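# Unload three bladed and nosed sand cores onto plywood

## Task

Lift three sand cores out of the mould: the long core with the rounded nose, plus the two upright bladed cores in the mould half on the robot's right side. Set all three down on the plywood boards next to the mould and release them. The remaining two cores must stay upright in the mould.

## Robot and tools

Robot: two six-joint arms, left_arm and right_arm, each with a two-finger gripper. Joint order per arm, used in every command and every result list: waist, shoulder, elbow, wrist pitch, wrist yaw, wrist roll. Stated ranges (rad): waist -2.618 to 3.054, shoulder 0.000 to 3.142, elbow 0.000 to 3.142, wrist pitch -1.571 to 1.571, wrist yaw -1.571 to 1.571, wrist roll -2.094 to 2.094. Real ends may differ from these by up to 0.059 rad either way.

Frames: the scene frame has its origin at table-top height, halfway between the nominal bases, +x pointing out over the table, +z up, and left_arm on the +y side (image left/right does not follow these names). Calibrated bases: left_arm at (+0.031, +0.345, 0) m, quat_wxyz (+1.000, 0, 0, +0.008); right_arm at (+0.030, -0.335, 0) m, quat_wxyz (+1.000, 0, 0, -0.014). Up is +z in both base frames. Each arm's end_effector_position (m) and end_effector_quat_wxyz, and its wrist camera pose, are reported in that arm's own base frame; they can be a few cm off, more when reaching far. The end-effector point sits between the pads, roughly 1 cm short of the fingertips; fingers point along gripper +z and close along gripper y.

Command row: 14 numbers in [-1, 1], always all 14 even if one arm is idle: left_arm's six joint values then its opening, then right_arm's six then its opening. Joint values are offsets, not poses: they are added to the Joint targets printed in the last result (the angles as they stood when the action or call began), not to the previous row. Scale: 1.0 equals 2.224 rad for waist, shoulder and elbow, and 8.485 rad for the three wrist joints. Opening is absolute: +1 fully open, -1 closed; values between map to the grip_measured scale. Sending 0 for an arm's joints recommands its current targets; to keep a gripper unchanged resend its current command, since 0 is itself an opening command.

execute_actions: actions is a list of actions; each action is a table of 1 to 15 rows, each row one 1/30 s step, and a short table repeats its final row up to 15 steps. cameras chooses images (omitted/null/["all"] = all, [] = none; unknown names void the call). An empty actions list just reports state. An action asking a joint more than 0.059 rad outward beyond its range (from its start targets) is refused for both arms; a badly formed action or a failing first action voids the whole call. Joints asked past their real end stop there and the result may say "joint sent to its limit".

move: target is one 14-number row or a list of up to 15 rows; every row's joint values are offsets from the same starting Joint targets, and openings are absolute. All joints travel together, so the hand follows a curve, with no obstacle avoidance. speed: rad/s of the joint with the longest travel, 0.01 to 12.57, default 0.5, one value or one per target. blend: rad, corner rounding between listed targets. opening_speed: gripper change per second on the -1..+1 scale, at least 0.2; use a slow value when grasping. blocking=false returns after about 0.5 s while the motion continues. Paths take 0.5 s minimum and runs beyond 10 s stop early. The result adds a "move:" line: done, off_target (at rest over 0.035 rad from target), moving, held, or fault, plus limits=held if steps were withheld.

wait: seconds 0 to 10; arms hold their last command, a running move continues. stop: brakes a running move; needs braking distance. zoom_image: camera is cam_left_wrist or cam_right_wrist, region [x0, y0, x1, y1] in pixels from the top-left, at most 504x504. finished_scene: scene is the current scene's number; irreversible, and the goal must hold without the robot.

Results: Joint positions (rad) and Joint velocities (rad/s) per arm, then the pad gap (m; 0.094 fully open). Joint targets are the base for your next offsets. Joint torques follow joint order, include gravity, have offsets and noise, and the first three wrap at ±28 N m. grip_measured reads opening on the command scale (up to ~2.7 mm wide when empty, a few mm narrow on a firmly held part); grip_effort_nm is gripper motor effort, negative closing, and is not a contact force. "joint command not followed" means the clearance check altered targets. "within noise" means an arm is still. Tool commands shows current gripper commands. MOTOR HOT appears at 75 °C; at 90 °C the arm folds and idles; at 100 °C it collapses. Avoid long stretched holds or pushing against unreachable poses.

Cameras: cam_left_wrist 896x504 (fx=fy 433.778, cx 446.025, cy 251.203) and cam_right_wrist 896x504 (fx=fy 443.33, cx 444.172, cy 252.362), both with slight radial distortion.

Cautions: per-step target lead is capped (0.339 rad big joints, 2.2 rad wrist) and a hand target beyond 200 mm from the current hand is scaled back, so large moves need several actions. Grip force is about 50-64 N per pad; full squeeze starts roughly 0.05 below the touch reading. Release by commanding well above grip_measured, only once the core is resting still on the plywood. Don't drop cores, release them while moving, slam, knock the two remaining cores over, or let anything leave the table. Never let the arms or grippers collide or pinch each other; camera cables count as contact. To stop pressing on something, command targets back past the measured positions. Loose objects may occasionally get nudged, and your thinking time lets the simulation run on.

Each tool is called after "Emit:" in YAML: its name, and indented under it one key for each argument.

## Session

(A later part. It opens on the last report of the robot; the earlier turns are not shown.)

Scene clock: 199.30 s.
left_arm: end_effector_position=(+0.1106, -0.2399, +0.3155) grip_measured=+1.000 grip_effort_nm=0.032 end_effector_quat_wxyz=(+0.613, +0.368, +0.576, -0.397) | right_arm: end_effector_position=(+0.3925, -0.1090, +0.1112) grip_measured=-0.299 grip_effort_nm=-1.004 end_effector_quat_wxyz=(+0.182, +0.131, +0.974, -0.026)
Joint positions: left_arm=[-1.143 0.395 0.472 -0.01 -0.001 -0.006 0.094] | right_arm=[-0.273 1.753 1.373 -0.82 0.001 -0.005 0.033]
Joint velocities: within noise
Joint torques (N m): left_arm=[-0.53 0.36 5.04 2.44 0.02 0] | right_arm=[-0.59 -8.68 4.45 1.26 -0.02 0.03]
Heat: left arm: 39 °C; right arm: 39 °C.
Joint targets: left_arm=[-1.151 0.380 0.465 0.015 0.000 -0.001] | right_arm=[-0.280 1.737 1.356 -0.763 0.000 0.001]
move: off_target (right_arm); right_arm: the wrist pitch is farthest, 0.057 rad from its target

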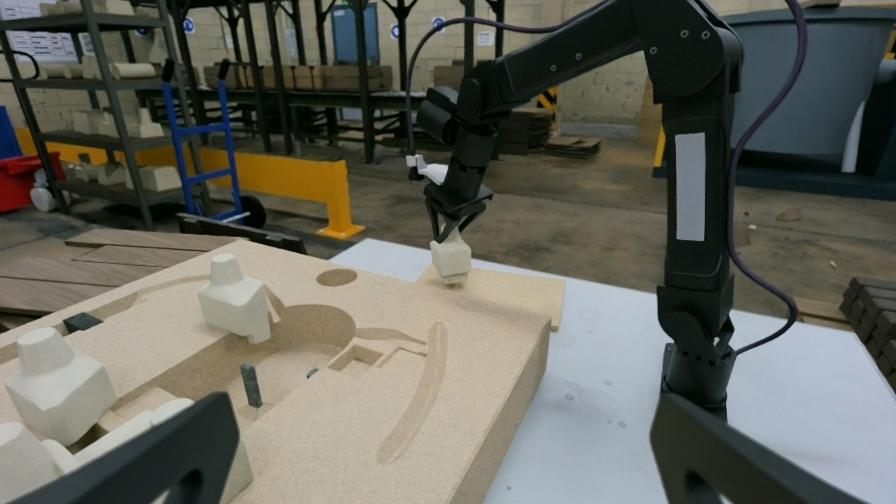

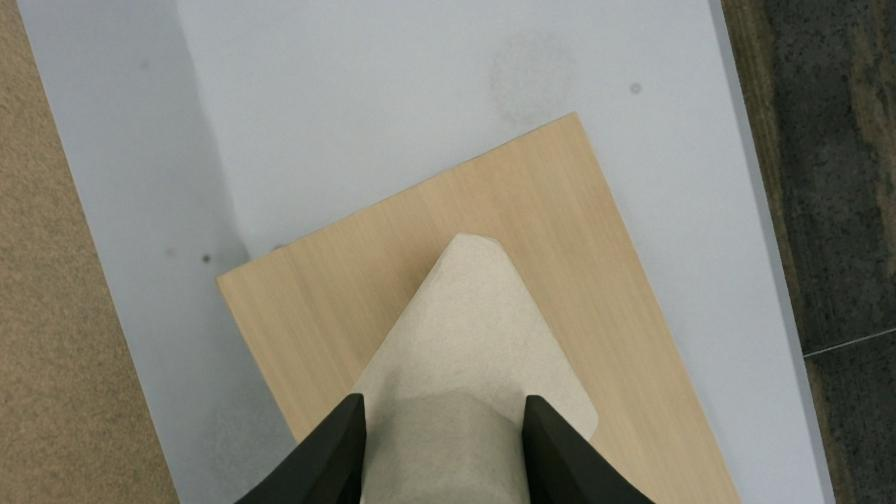

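Emit:
move:
  target: [0,0,0,0,0,0,1,0,0.0016,-0.0072,0.0023,0,0,-0.7]
  speed: 0.2

Emit:
move:
  target: [0,0,0,0,0,0,1,0,0,0,0,0,0,-0.1]
  opening_speed: 0.3

Emit:
zoom_image:
  camera: "cam_left_wrist"
  region: [380, 170, 580, 340]

Scene clock: 206.03 s.
left_arm: end_effector_position=(+0.1106, -0.2399, +0.3155) grip_measured=+1.000 grip_effort_nm=0.037 end_effector_quat_wxyz=(+0.613, +0.368, +0.576, -0.397) | right_arm: end_effector_position=(+0.3930, -0.1092, +0.1108) grip_measured=-0.299 grip_effort_nm=-1.004 end_effector_quat_wxyz=(+0.187, +0.131, +0.973, -0.027)
Joint positions: left_arm=[-1.143 0.395 0.472 -0.01 -0.001 -0.006 0.094] | right_arm=[-0.273 1.748 1.361 -0.805 0.001 -0.005 0.033]
Joint velocities: within noise
Joint torques (N m): left_arm=[-0.47 0.32 5.15 2.45 0.01 -0.02] | right_arm=[-0.58 -7.87 4.15 1.27 -0.01 0.03]
Heat: left arm: 39 °C; right arm: 40 °C.
Joint targets: left_arm=[-1.151 0.380 0.465 0.015 0.000 -0.001] | right_arm=[-0.280 1.741 1.340 -0.744 0.000 0.001]
move: off_target (right_arm); right_arm: the wrist pitch is farthest, 0.061 rad from its target

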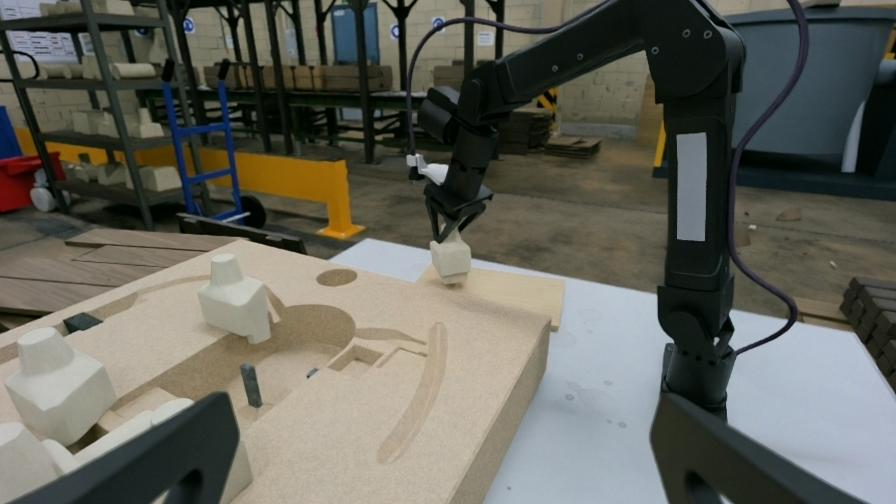

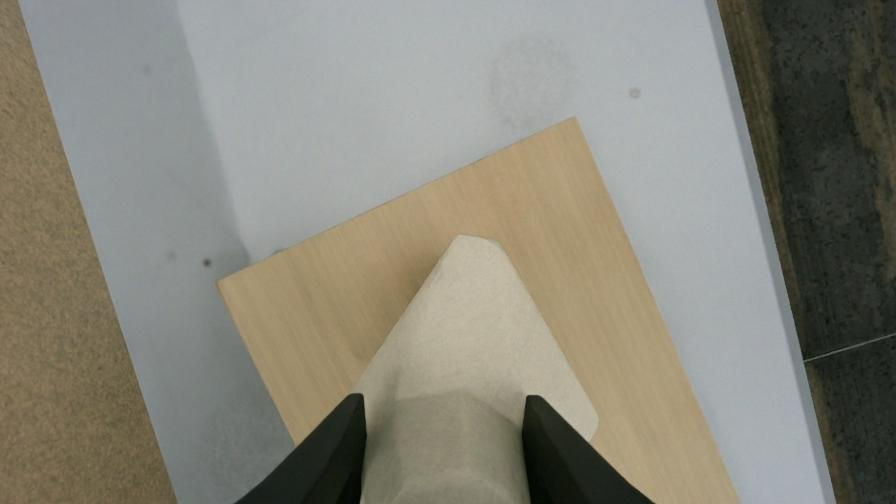

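Scene clock: 208.23 s.
left_arm: end_effector_position=(+0.1106, -0.2399, +0.3155) grip_measured=+1.000 grip_effort_nm=0.032 end_effector_quat_wxyz=(+0.613, +0.368, +0.576, -0.397) | right_arm: end_effector_position=(+0.3979, -0.1089, +0.1097) grip_measured=-0.103 grip_effort_nm=0.168 end_effector_quat_wxyz=(+0.198, +0.130, +0.971, -0.024)
Joint positions: left_arm=[-1.143 0.395 0.472 -0.01 -0.001 -0.006 0.094] | right_arm=[-0.273 1.747 1.347 -0.768 -0.008 -0.005 0.042]
Joint velocities: within noise
Joint torques (N m): left_arm=[-0.47 0.46 5.07 2.45 0.03 -0.01] | right_arm=[-0.64 -7.92 5.24 0.96 0.07 0.02]
Heat: left arm: 40 °C; right arm: 40 °C.
Joint targets: left_arm=[-1.151 0.380 0.465 0.014 0.000 -0.001] | right_arm=[-0.280 1.740 1.340 -0.744 0.000 0.001]
move: done

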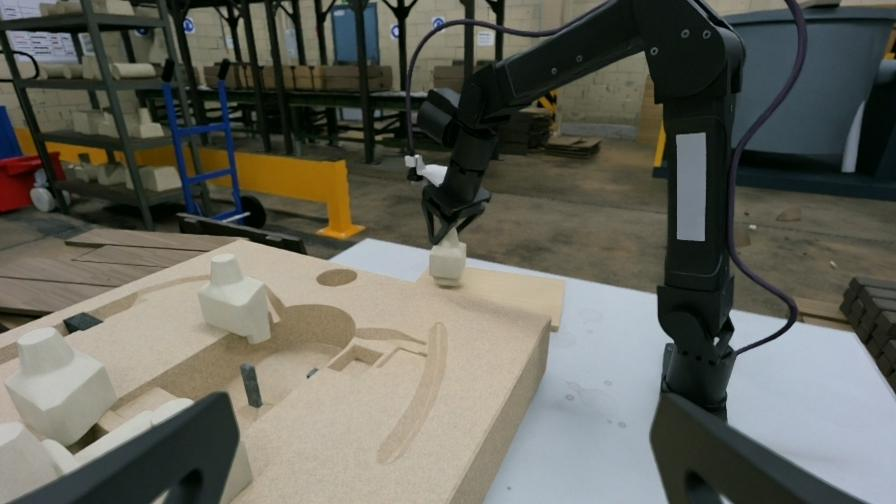

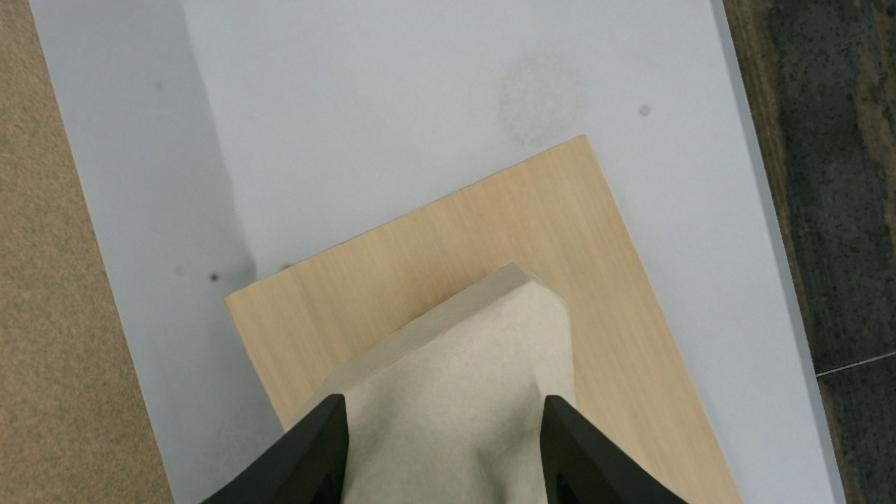

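Scaled by 2.520.

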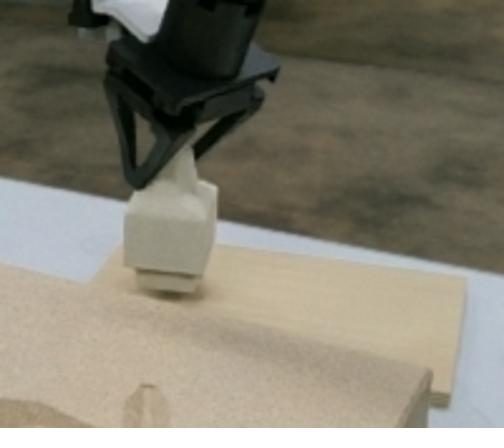

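Emit:
move:
  target: [0,0,0,0,0,0,1,0,0,0,0,0,0,0.3]
  opening_speed: 0.3

Emit:
zoom_image:
  camera: "cam_left_wrist"
  region: [380, 170, 580, 340]

Scene clock: 212.03 s.
left_arm: end_effector_position=(+0.1106, -0.2399, +0.3155) grip_measured=+1.000 grip_effort_nm=0.032 end_effector_quat_wxyz=(+0.613, +0.368, +0.576, -0.397) | right_arm: end_effector_position=(+0.3979, -0.1088, +0.1097) grip_measured=+0.297 grip_effort_nm=0.168 end_effector_quat_wxyz=(+0.198, +0.130, +0.971, -0.024)
Joint positions: left_arm=[-1.143 0.395 0.472 -0.01 -0.001 -0.006 0.094] | right_arm=[-0.273 1.747 1.347 -0.768 -0.008 -0.005 0.061]
Joint velocities: within noise
Joint torques (N m): left_arm=[-0.51 0.42 5.14 2.45 0.04 -0.02] | right_arm=[-0.58 -7.91 5.22 0.97 0.08 0.03]
Heat: left arm: 40 °C; right arm: 40 °C.
Joint targets: left_arm=[-1.151 0.380 0.465 0.014 0.000 -0.001] | right_arm=[-0.280 1.740 1.340 -0.744 0.000 0.001]
move: done

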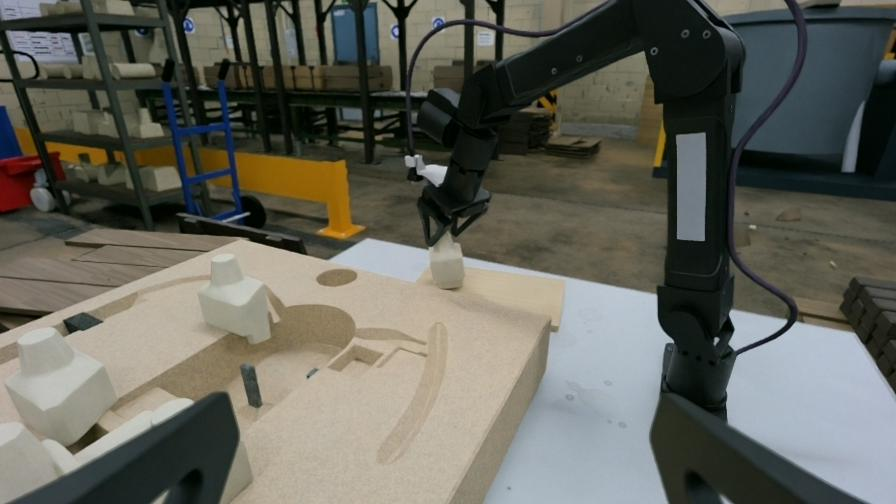

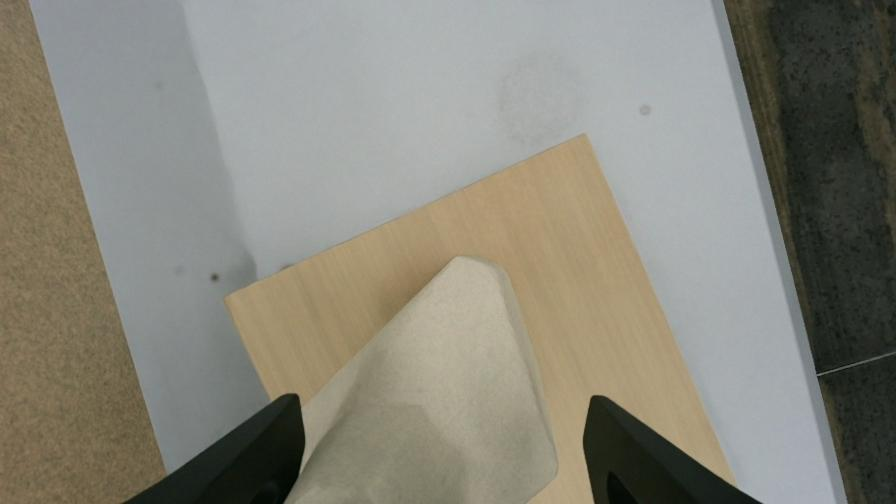

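Scaled by 2.520.

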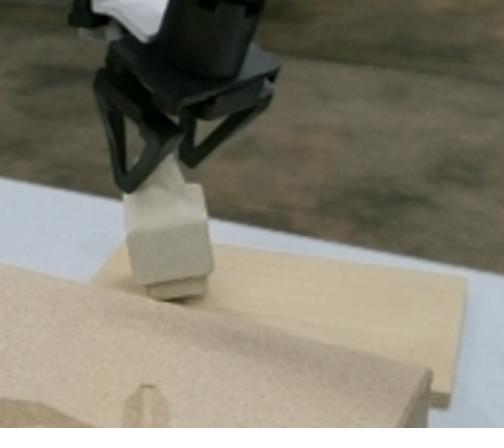

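Emit:
move:
  target: [0,0,0,0,0,0,1,0,0,0,0,0,0,-0.7]
  opening_speed: 0.4

Scene clock: 263.23 s.
left_arm: end_effector_position=(+0.1106, -0.2399, +0.3156) grip_measured=+1.000 grip_effort_nm=0.032 end_effector_quat_wxyz=(+0.613, +0.368, +0.576, -0.397) | right_arm: end_effector_position=(+0.3987, -0.1085, +0.1100) grip_measured=-0.354 grip_effort_nm=-1.009 end_effector_quat_wxyz=(+0.200, +0.130, +0.971, -0.023)
Joint positions: left_arm=[-1.143 0.395 0.472 -0.009 -0.001 -0.006 0.094] | right_arm=[-0.273 1.747 1.347 -0.765 -0.011 -0.005 0.03]
Joint velocities: within noise
Joint torques (N m): left_arm=[-0.5 0.36 5.05 2.45 0.02 0] | right_arm=[-0.61 -7.91 5.23 0.95 0.1 0.02]
Heat: left arm: 42 °C; right arm: 42 °C.
Joint targets: left_arm=[-1.151 0.380 0.465 0.015 0.000 -0.001] | right_arm=[-0.280 1.740 1.340 -0.744 0.000 0.001]
move: done

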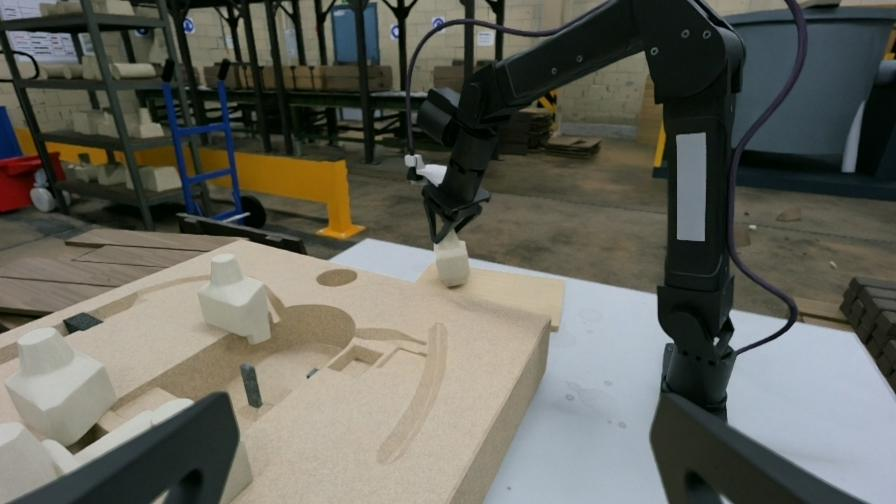

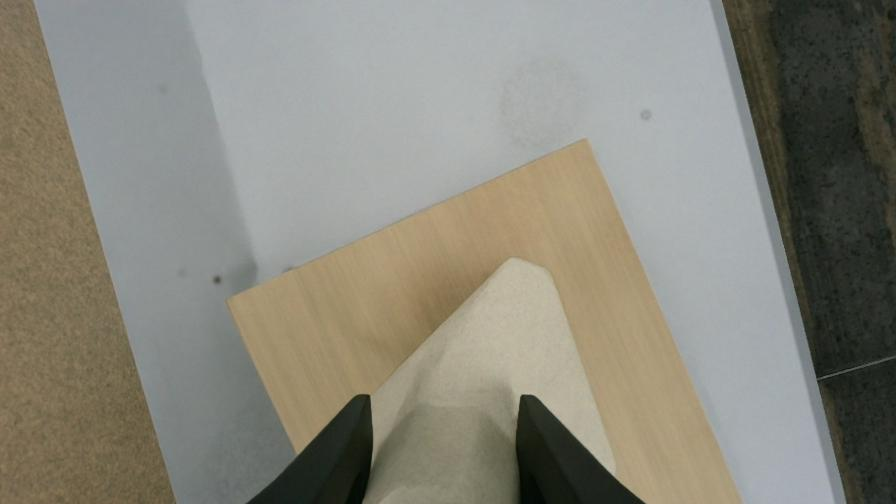

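Emit:
move:
  target:
    - [0,0,0,0,0,0,1,0,-0.005,0.0926,-0.0257,0,0,-0.7]
    - [0,0,0,0,0,0,1,-0.0225,-0.1945,-0.362,0.1316,0,0,-0.7]
  speed: 0.5

Emit:
zoom_image:
  camera: "cam_left_wrist"
  region: [380, 150, 600, 340]

Scene clock: 273.37 s.
left_arm: end_effector_position=(+0.1106, -0.2399, +0.3156) grip_measured=+1.000 grip_effort_nm=0.032 end_effector_quat_wxyz=(+0.613, +0.368, +0.576, -0.397) | right_arm: end_effector_position=(+0.3673, -0.1195, +0.1126) grip_measured=-0.377 grip_effort_nm=-1.004 end_effector_quat_wxyz=(+0.489, +0.136, +0.858, -0.076)
Joint positions: left_arm=[-1.143 0.395 0.472 -0.009 -0.001 -0.006 0.094] | right_arm=[-0.321 1.342 0.532 0.275 -0.008 -0.001 0.029]
Joint velocities: within noise
Joint torques (N m): left_arm=[-0.49 0.43 5.03 2.44 0.02 0] | right_arm=[-0.76 -6.89 5.9 2.36 0.07 -0.01]
Heat: left arm: 43 °C; right arm: 42 °C.
Joint targets: left_arm=[-1.151 0.380 0.465 0.015 0.000 -0.001] | right_arm=[-0.330 1.308 0.535 0.373 0.000 0.001]
move: off_target (right_arm); right_arm: the wrist pitch is farthest, 0.098 rad from its target

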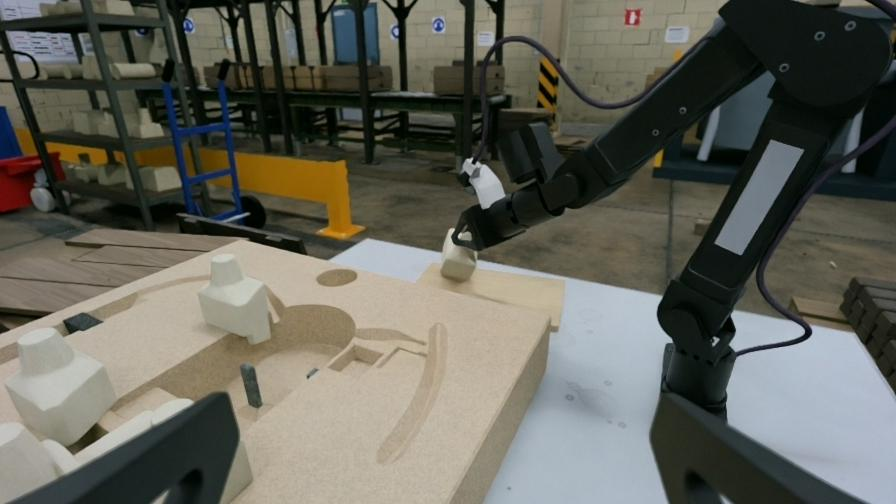

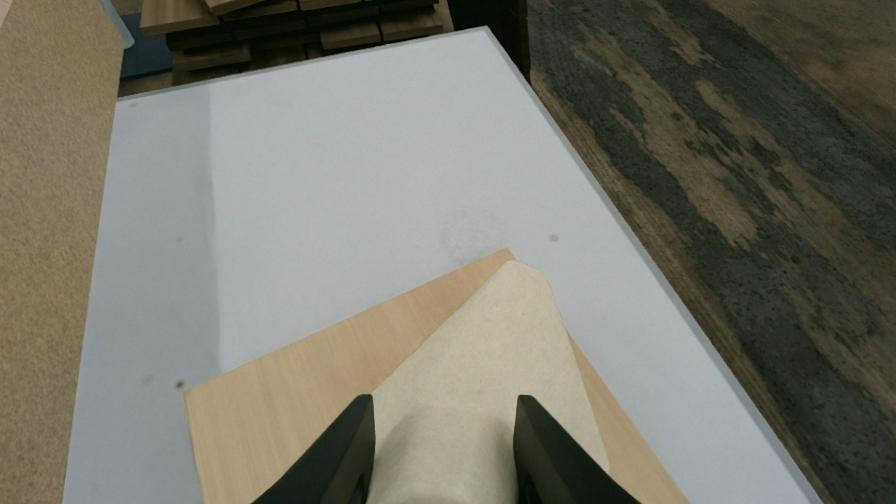

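Scaled by 2.291.

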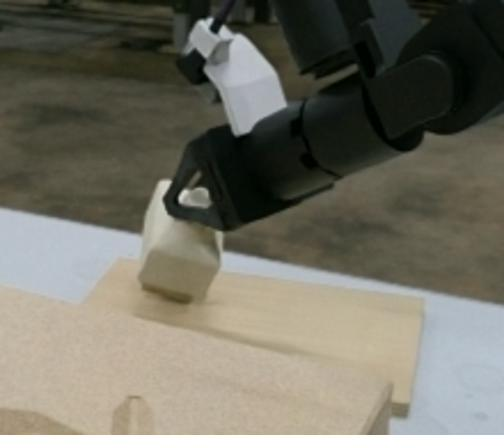

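Emit:
move:
  target: [0,0,0,0,0,0,1,0,0.062,-0.0433,0.0276,0,0,-0.7]
  speed: 0.2

Emit:
zoom_image:
  camera: "cam_left_wrist"
  region: [380, 150, 600, 340]

Scene clock: 280.37 s.
left_arm: end_effector_position=(+0.1106, -0.2399, +0.3156) grip_measured=+1.000 grip_effort_nm=0.037 end_effector_quat_wxyz=(+0.613, +0.368, +0.576, -0.397) | right_arm: end_effector_position=(+0.3779, -0.1237, +0.1111) grip_measured=-0.379 grip_effort_nm=-1.004 end_effector_quat_wxyz=(+0.543, +0.132, +0.825, -0.086)
Joint positions: left_arm=[-1.143 0.395 0.472 -0.009 -0.001 -0.006 0.094] | right_arm=[-0.321 1.432 0.449 0.576 -0.005 -0.001 0.029]
Joint velocities: within noise
Joint torques (N m): left_arm=[-0.51 0.4 5.05 2.47 0.04 -0.01] | right_arm=[-0.77 -3.23 4.41 1.79 0.04 -0.03]
Heat: left arm: 43 °C; right arm: 41 °C.
Joint targets: left_arm=[-1.151 0.380 0.465 0.015 0.000 -0.001] | right_arm=[-0.330 1.446 0.439 0.607 0.000 0.001]
move: done

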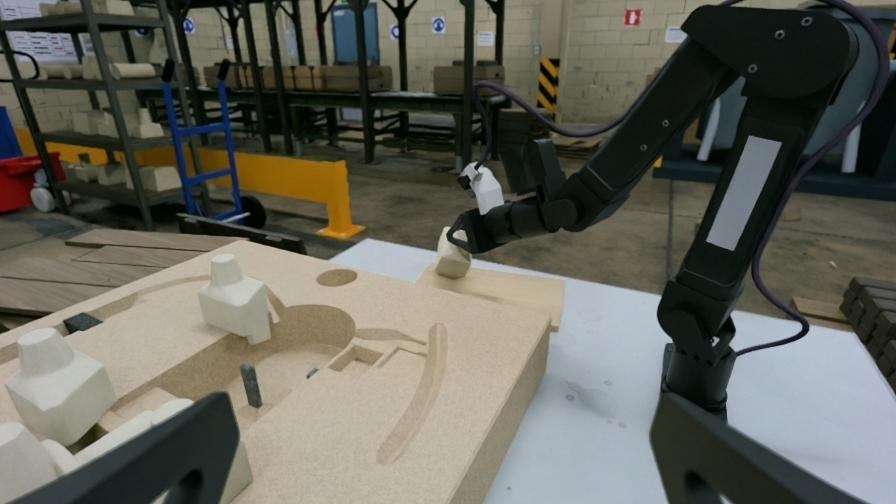

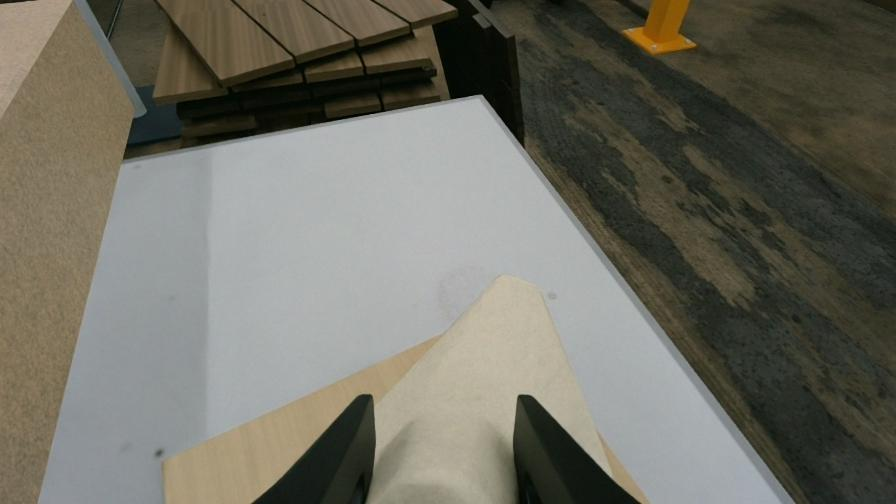

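Scaled by 2.291.

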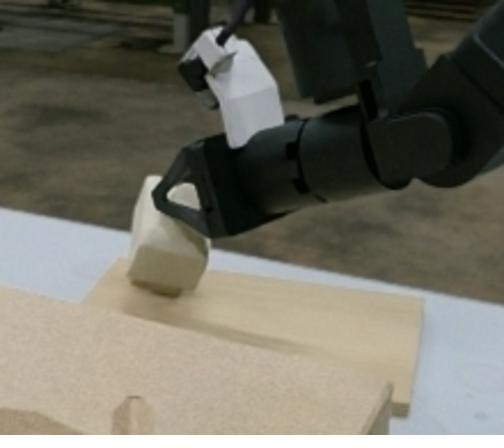

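Emit:
move:
  target:
    - [0,0,0,0,0,0,1,0,0.0015,-0.0402,0.0109,0,0,-0.7]
    - [0,0,0,0,0,0,1,0,0.0251,-0.0871,0.0294,0,0,-0.7]
  speed: 0.1

Emit:
zoom_image:
  camera: "cam_left_wrist"
  region: [380, 150, 600, 340]

Scene clock: 290.83 s.
left_arm: end_effector_position=(+0.1106, -0.2399, +0.3156) grip_measured=+1.000 grip_effort_nm=0.017 end_effector_quat_wxyz=(+0.613, +0.368, +0.576, -0.397) | right_arm: end_effector_position=(+0.3577, -0.1175, +0.1036) grip_measured=-0.379 grip_effort_nm=-0.999 end_effector_quat_wxyz=(+0.592, +0.127, +0.790, -0.095)
Joint positions: left_arm=[-1.143 0.395 0.472 -0.009 -0.001 -0.006 0.094] | right_arm=[-0.321 1.477 0.267 0.925 -0.002 -0.001 0.029]
Joint velocities: within noise
Joint torques (N m): left_arm=[-0.54 0.4 5.05 2.44 0.03 -0.01] | right_arm=[-0.77 -1.99 2.76 0.89 0.01 -0.02]
Heat: left arm: 43 °C; right arm: 41 °C.
Joint targets: left_arm=[-1.151 0.380 0.465 0.015 0.000 -0.001] | right_arm=[-0.330 1.502 0.245 0.856 0.000 0.001]
move: off_target (right_arm); right_arm: the wrist pitch is farthest, 0.069 rad from its target

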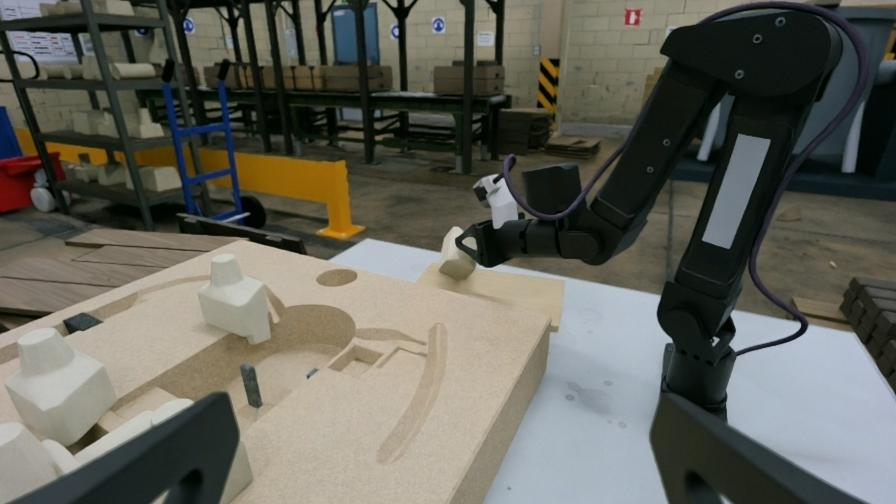

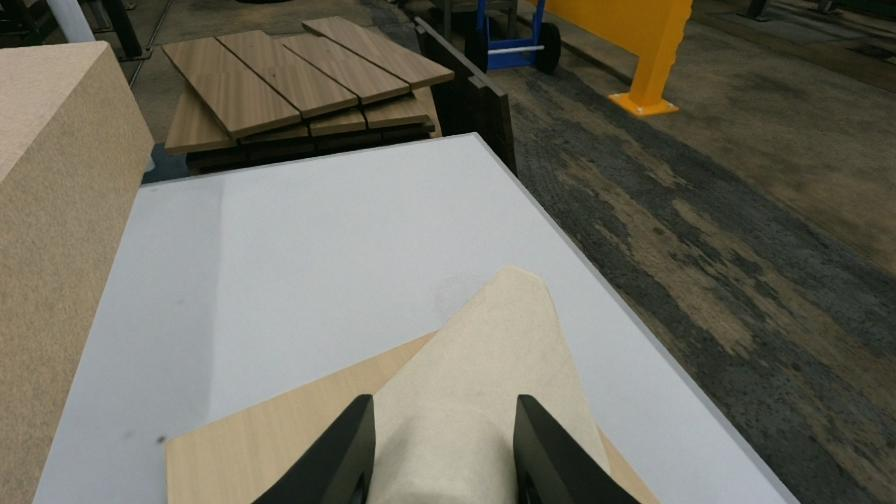

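Scaled by 2.291.

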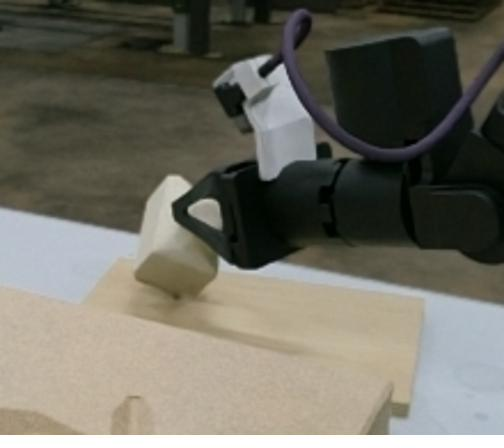

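Emit:
move:
  target: [0,0,0,0,0,0,1,0,0,0,0,0,0,-0.39]
  opening_speed: 0.3
  cameras: ["cam_right_wrist"]

Scene clock: 304.13 s.
left_arm: end_effector_position=(+0.1106, -0.2399, +0.3156) grip_measured=+1.000 grip_effort_nm=0.022 end_effector_quat_wxyz=(+0.613, +0.368, +0.576, -0.397) | right_arm: end_effector_position=(+0.3576, -0.1175, +0.1035) grip_measured=-0.379 grip_effort_nm=-0.999 end_effector_quat_wxyz=(+0.592, +0.127, +0.790, -0.095)
Joint positions: left_arm=[-1.143 0.395 0.472 -0.009 -0.001 -0.006 0.094] | right_arm=[-0.321 1.478 0.267 0.926 -0.002 -0.001 0.029]
Joint velocities: within noise
Joint torques (N m): left_arm=[-0.58 0.44 5.08 2.47 0.03 0.01] | right_arm=[-0.76 -2.03 2.76 0.9 0.01 -0.02]
Heat: left arm: 44 °C; right arm: 38 °C.
Joint targets: left_arm=[-1.151 0.380 0.465 0.014 0.000 -0.001] | right_arm=[-0.330 1.502 0.245 0.856 0.000 0.001]
move: off_target (right_arm); right_arm: the wrist pitch is farthest, 0.070 rad from its target
Images, in order (width x height): cam_right_wrist 896x504.

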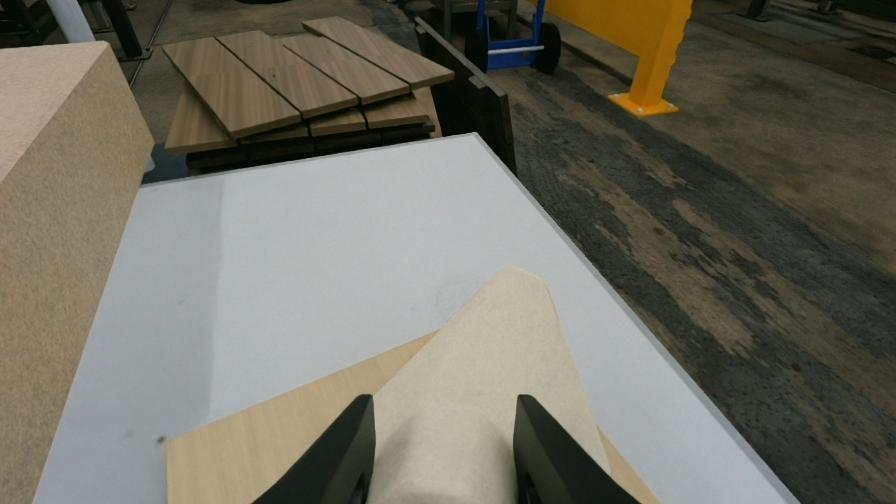

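Emit:
move:
  target: [0,0,0,0,0,0,1,0,0,0,0,0,0,-0.355]
  opening_speed: 0.2
  cameras: ["cam_right_wrist"]

Scene clock: 306.70 s.
left_arm: end_effector_position=(+0.1106, -0.2399, +0.3156) grip_measured=+1.000 grip_effort_nm=0.027 end_effector_quat_wxyz=(+0.613, +0.368, +0.576, -0.397) | right_arm: end_effector_position=(+0.3577, -0.1175, +0.1036) grip_measured=-0.351 grip_effort_nm=-0.168 end_effector_quat_wxyz=(+0.592, +0.127, +0.790, -0.095)
Joint positions: left_arm=[-1.143 0.395 0.472 -0.009 -0.001 -0.006 0.094] | right_arm=[-0.321 1.478 0.267 0.926 -0.002 -0.001 0.03]
Joint velocities: within noise
Joint torques (N m): left_arm=[-0.55 0.35 5 2.43 0.01 0] | right_arm=[-0.76 -2.03 2.76 0.9 0.01 -0.02]
Heat: left arm: 44 °C; right arm: 38 °C.
Joint targets: left_arm=[-1.151 0.380 0.465 0.014 0.000 -0.001] | right_arm=[-0.330 1.502 0.245 0.857 0.000 0.001]
move: off_target (right_arm); right_arm: the wrist pitch is farthest, 0.070 rad from its target
Images, in order (width x height): cam_right_wrist 896x504.

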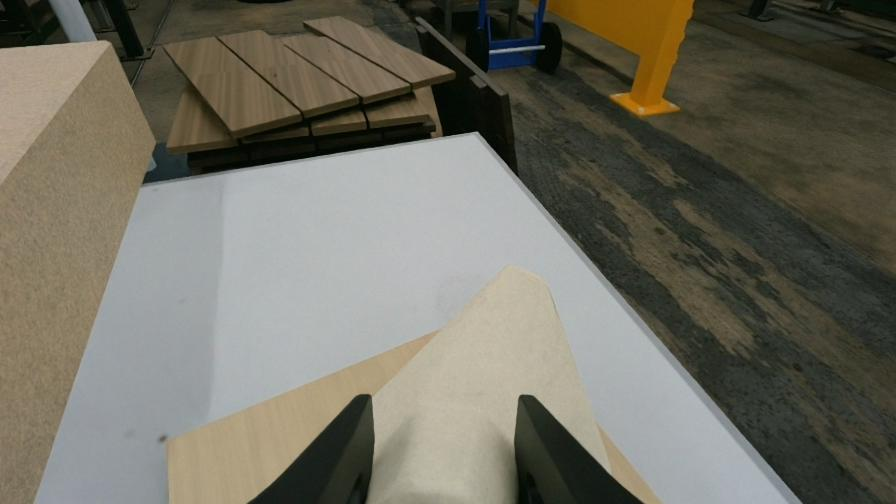

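Emit:
move:
  target:
    - [0,0,0,0,0,0,1,0,0.0277,-0.034,0.0315,0,0,-0.355]
    - [0,0,0,0,0,0,1,0,0.0984,-0.0651,0.0582,0,0,-0.355]
  speed: 0.12

Emit:
zoom_image:
  camera: "cam_left_wrist"
  region: [380, 150, 600, 340]

Scene clock: 317.37 s.
left_arm: end_effector_position=(+0.1106, -0.2399, +0.3156) grip_measured=+1.000 grip_effort_nm=0.022 end_effector_quat_wxyz=(+0.613, +0.368, +0.576, -0.397) | right_arm: end_effector_position=(+0.3369, -0.1115, +0.0914) grip_measured=-0.351 grip_effort_nm=-0.183 end_effector_quat_wxyz=(+0.634, +0.123, +0.756, -0.105)
Joint positions: left_arm=[-1.143 0.395 0.472 -0.009 -0.001 -0.006 0.094] | right_arm=[-0.321 1.697 0.113 1.408 0.003 -0.002 0.03]
Joint velocities: within noise
Joint torques (N m): left_arm=[-0.57 0.38 5.12 2.45 0.05 -0.03] | right_arm=[-0.76 -2.22 1.68 1.05 -0.04 -0.01]
Heat: left arm: 44 °C; right arm: 38 °C.
Joint targets: left_arm=[-1.151 0.380 0.465 0.014 0.000 -0.001] | right_arm=[-0.330 1.720 0.100 1.350 0.000 0.001]
move: off_target (right_arm); right_arm: the wrist pitch is farthest, 0.057 rad from its target

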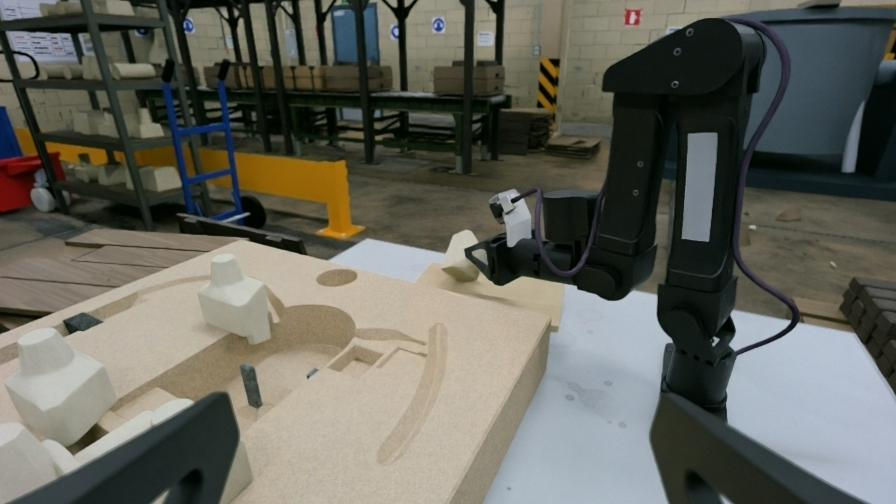

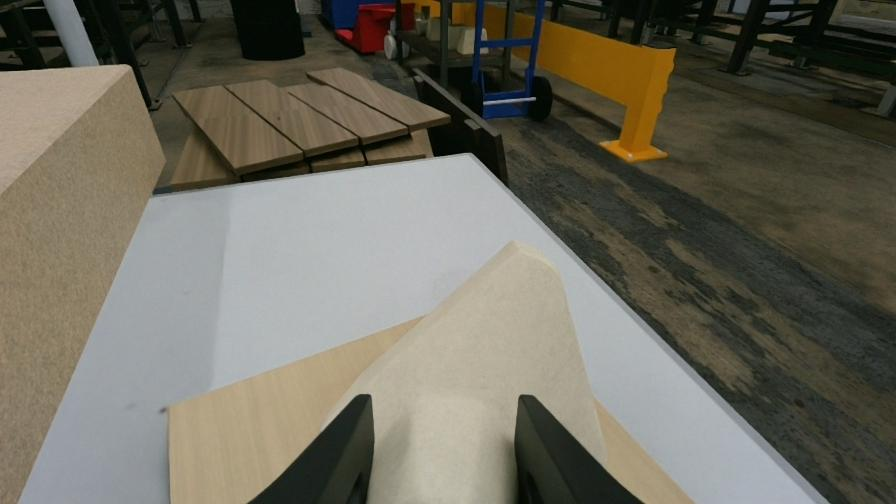

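Scaled by 2.291.

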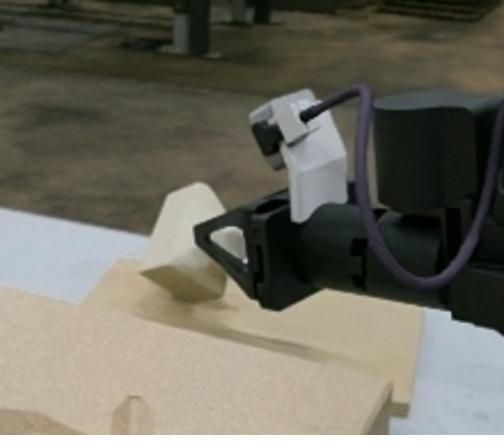

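Emit:
move:
  target: [0,0,0,0,0,0,1,0,0.0165,-0.0046,-0.0039,0,0,-0.345]
  speed: 0.12

Emit:
zoom_image:
  camera: "cam_left_wrist"
  region: [380, 150, 600, 340]

Scene clock: 320.47 s.
left_arm: end_effector_position=(+0.1106, -0.2399, +0.3156) grip_measured=+1.000 grip_effort_nm=0.027 end_effector_quat_wxyz=(+0.613, +0.368, +0.576, -0.397) | right_arm: end_effector_position=(+0.3359, -0.1114, +0.0877) grip_measured=-0.343 grip_effort_nm=-0.090 end_effector_quat_wxyz=(+0.632, +0.123, +0.758, -0.105)
Joint positions: left_arm=[-1.143 0.395 0.472 -0.009 -0.001 -0.006 0.094] | right_arm=[-0.321 1.722 0.109 1.432 0.004 -0.002 0.031]
Joint velocities: within noise
Joint torques (N m): left_arm=[-0.55 0.36 4.98 2.48 0.01 -0.03] | right_arm=[-0.77 -1.37 1.13 0.5 -0.05 0]
Heat: left arm: 44 °C; right arm: 38 °C.
Joint targets: left_arm=[-1.151 0.380 0.465 0.014 0.000 -0.001] | right_arm=[-0.330 1.757 0.090 1.317 0.000 0.001]
move: off_target (right_arm); right_arm: the wrist pitch is farthest, 0.115 rad from its target

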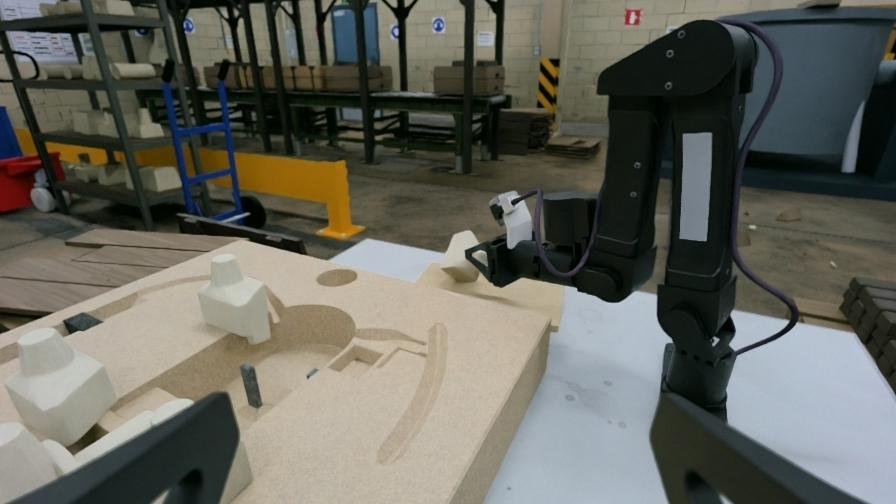

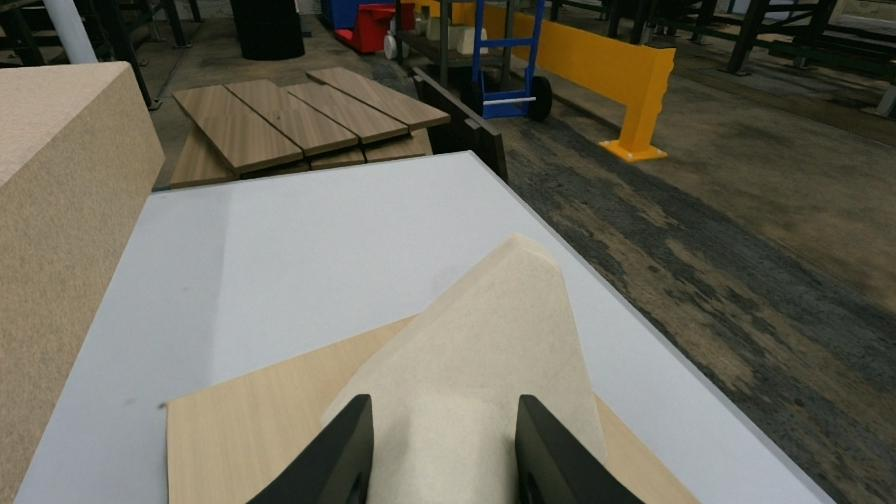

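Scaled by 2.291.

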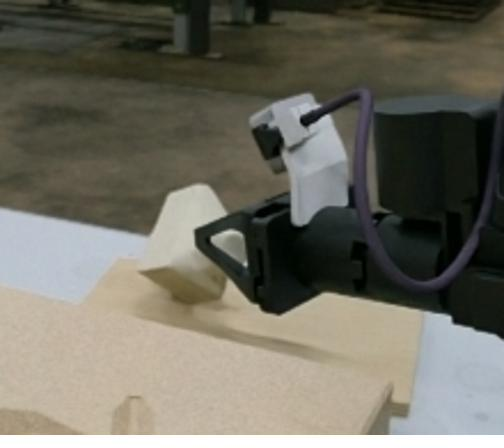

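Emit:
move:
  target: [0,0,0,0,0,0,1,0,0,0,0,0,0,-0.32]
  opening_speed: 0.2

Emit:
zoom_image:
  camera: "cam_left_wrist"
  region: [380, 150, 600, 340]

Scene clock: 322.87 s.
left_arm: end_effector_position=(+0.1106, -0.2399, +0.3156) grip_measured=+1.000 grip_effort_nm=0.037 end_effector_quat_wxyz=(+0.613, +0.368, +0.576, -0.397) | right_arm: end_effector_position=(+0.3288, -0.1105, +0.0661) grip_measured=-0.321 grip_effort_nm=0.100 end_effector_quat_wxyz=(+0.601, +0.129, +0.782, -0.102)
Joint positions: left_arm=[-1.143 0.395 0.472 -0.009 -0.001 -0.006 0.094] | right_arm=[-0.324 1.742 0.097 1.385 0.007 -0.003 0.032]
Joint velocities: within noise
Joint torques (N m): left_arm=[-0.54 0.43 5.16 2.46 0.03 0] | right_arm=[-0.53 -2.95 1.81 0.92 -0.07 0]
Heat: left arm: 45 °C; right arm: 37 °C.
Joint targets: left_arm=[-1.151 0.380 0.465 0.014 0.000 -0.001] | right_arm=[-0.330 1.757 0.090 1.317 0.000 0.001]
move: off_target (right_arm); right_arm: the wrist pitch is farthest, 0.068 rad from its target

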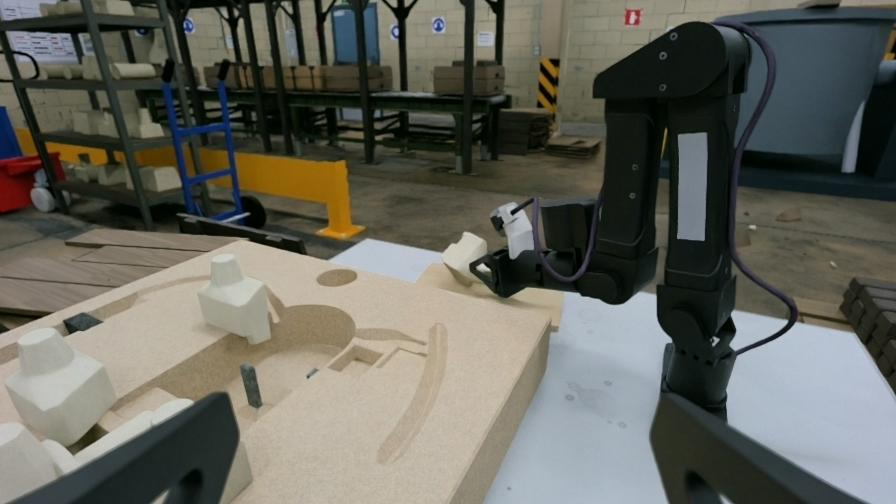

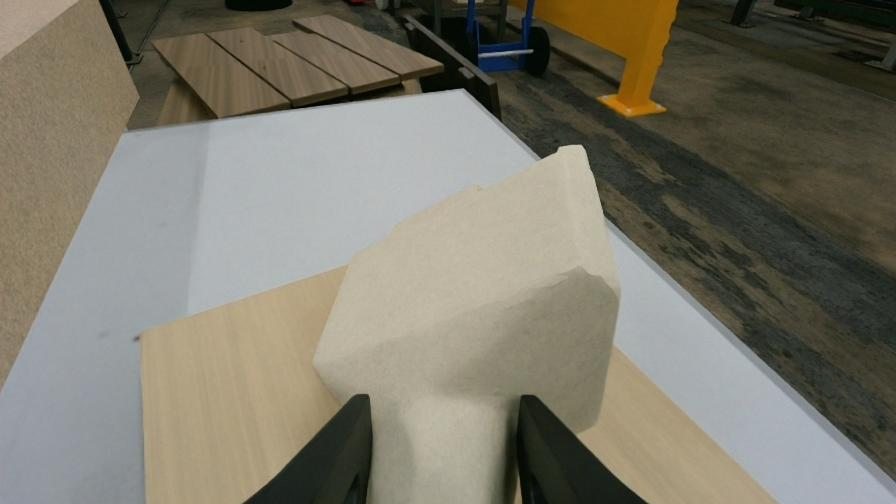

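Scaled by 2.291.

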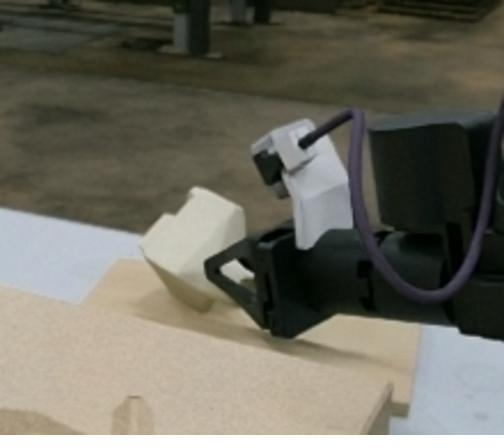

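Emit:
move:
  target: [0,0,0,0,0,0,1,0,-0.0249,0.0324,-0.0326,0,0,-0.31]
  speed: 0.12

Emit:
zoom_image:
  camera: "cam_left_wrist"
  region: [380, 150, 600, 340]

Scene clock: 330.00 s.
left_arm: end_effector_position=(+0.1106, -0.2399, +0.3156) grip_measured=+1.000 grip_effort_nm=0.027 end_effector_quat_wxyz=(+0.613, +0.368, +0.576, -0.397) | right_arm: end_effector_position=(+0.3390, -0.1160, +0.0627) grip_measured=-0.312 grip_effort_nm=0.129 end_effector_quat_wxyz=(+0.580, +0.134, +0.797, -0.102)
Joint positions: left_arm=[-1.143 0.395 0.472 -0.009 -0.001 -0.006 0.094] | right_arm=[-0.326 1.688 0.162 1.215 0.013 -0.003 0.032]
Joint velocities: within noise
Joint torques (N m): left_arm=[-0.58 0.35 5.11 2.44 0.02 -0.02] | right_arm=[-0.32 -3.17 2.97 -0.04 -0.14 0]
Heat: left arm: 45 °C; right arm: 37 °C.
Joint targets: left_arm=[-1.151 0.380 0.465 0.014 0.000 -0.001] | right_arm=[-0.330 1.702 0.162 1.041 0.000 0.001]
move: off_target (right_arm); right_arm: the wrist pitch is farthest, 0.175 rad from its target

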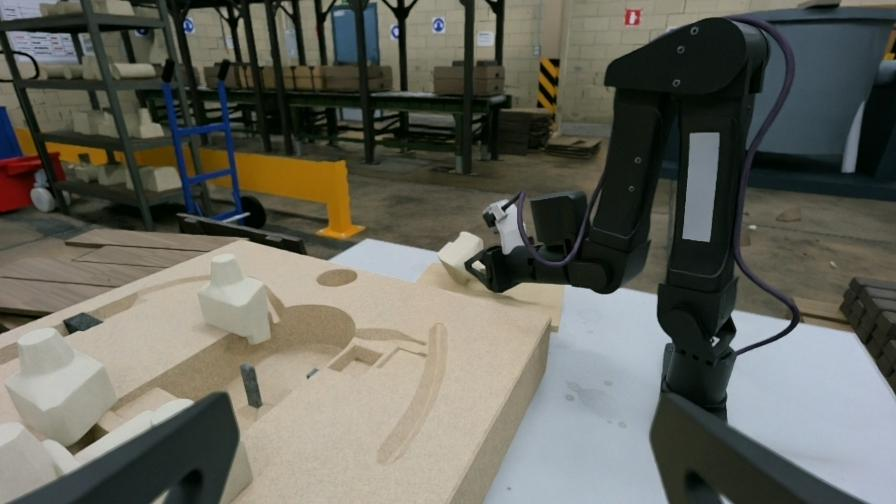

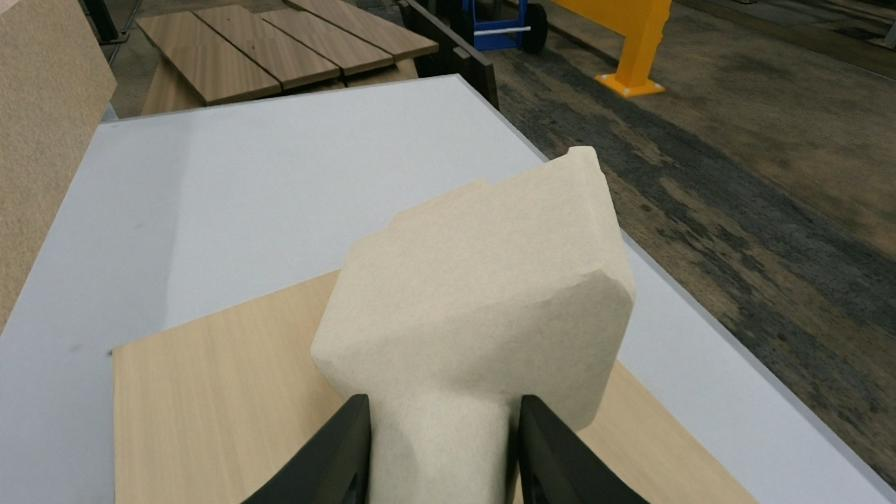

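Scaled by 2.291.

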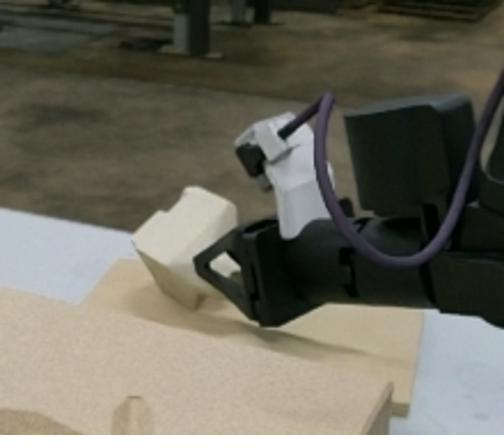

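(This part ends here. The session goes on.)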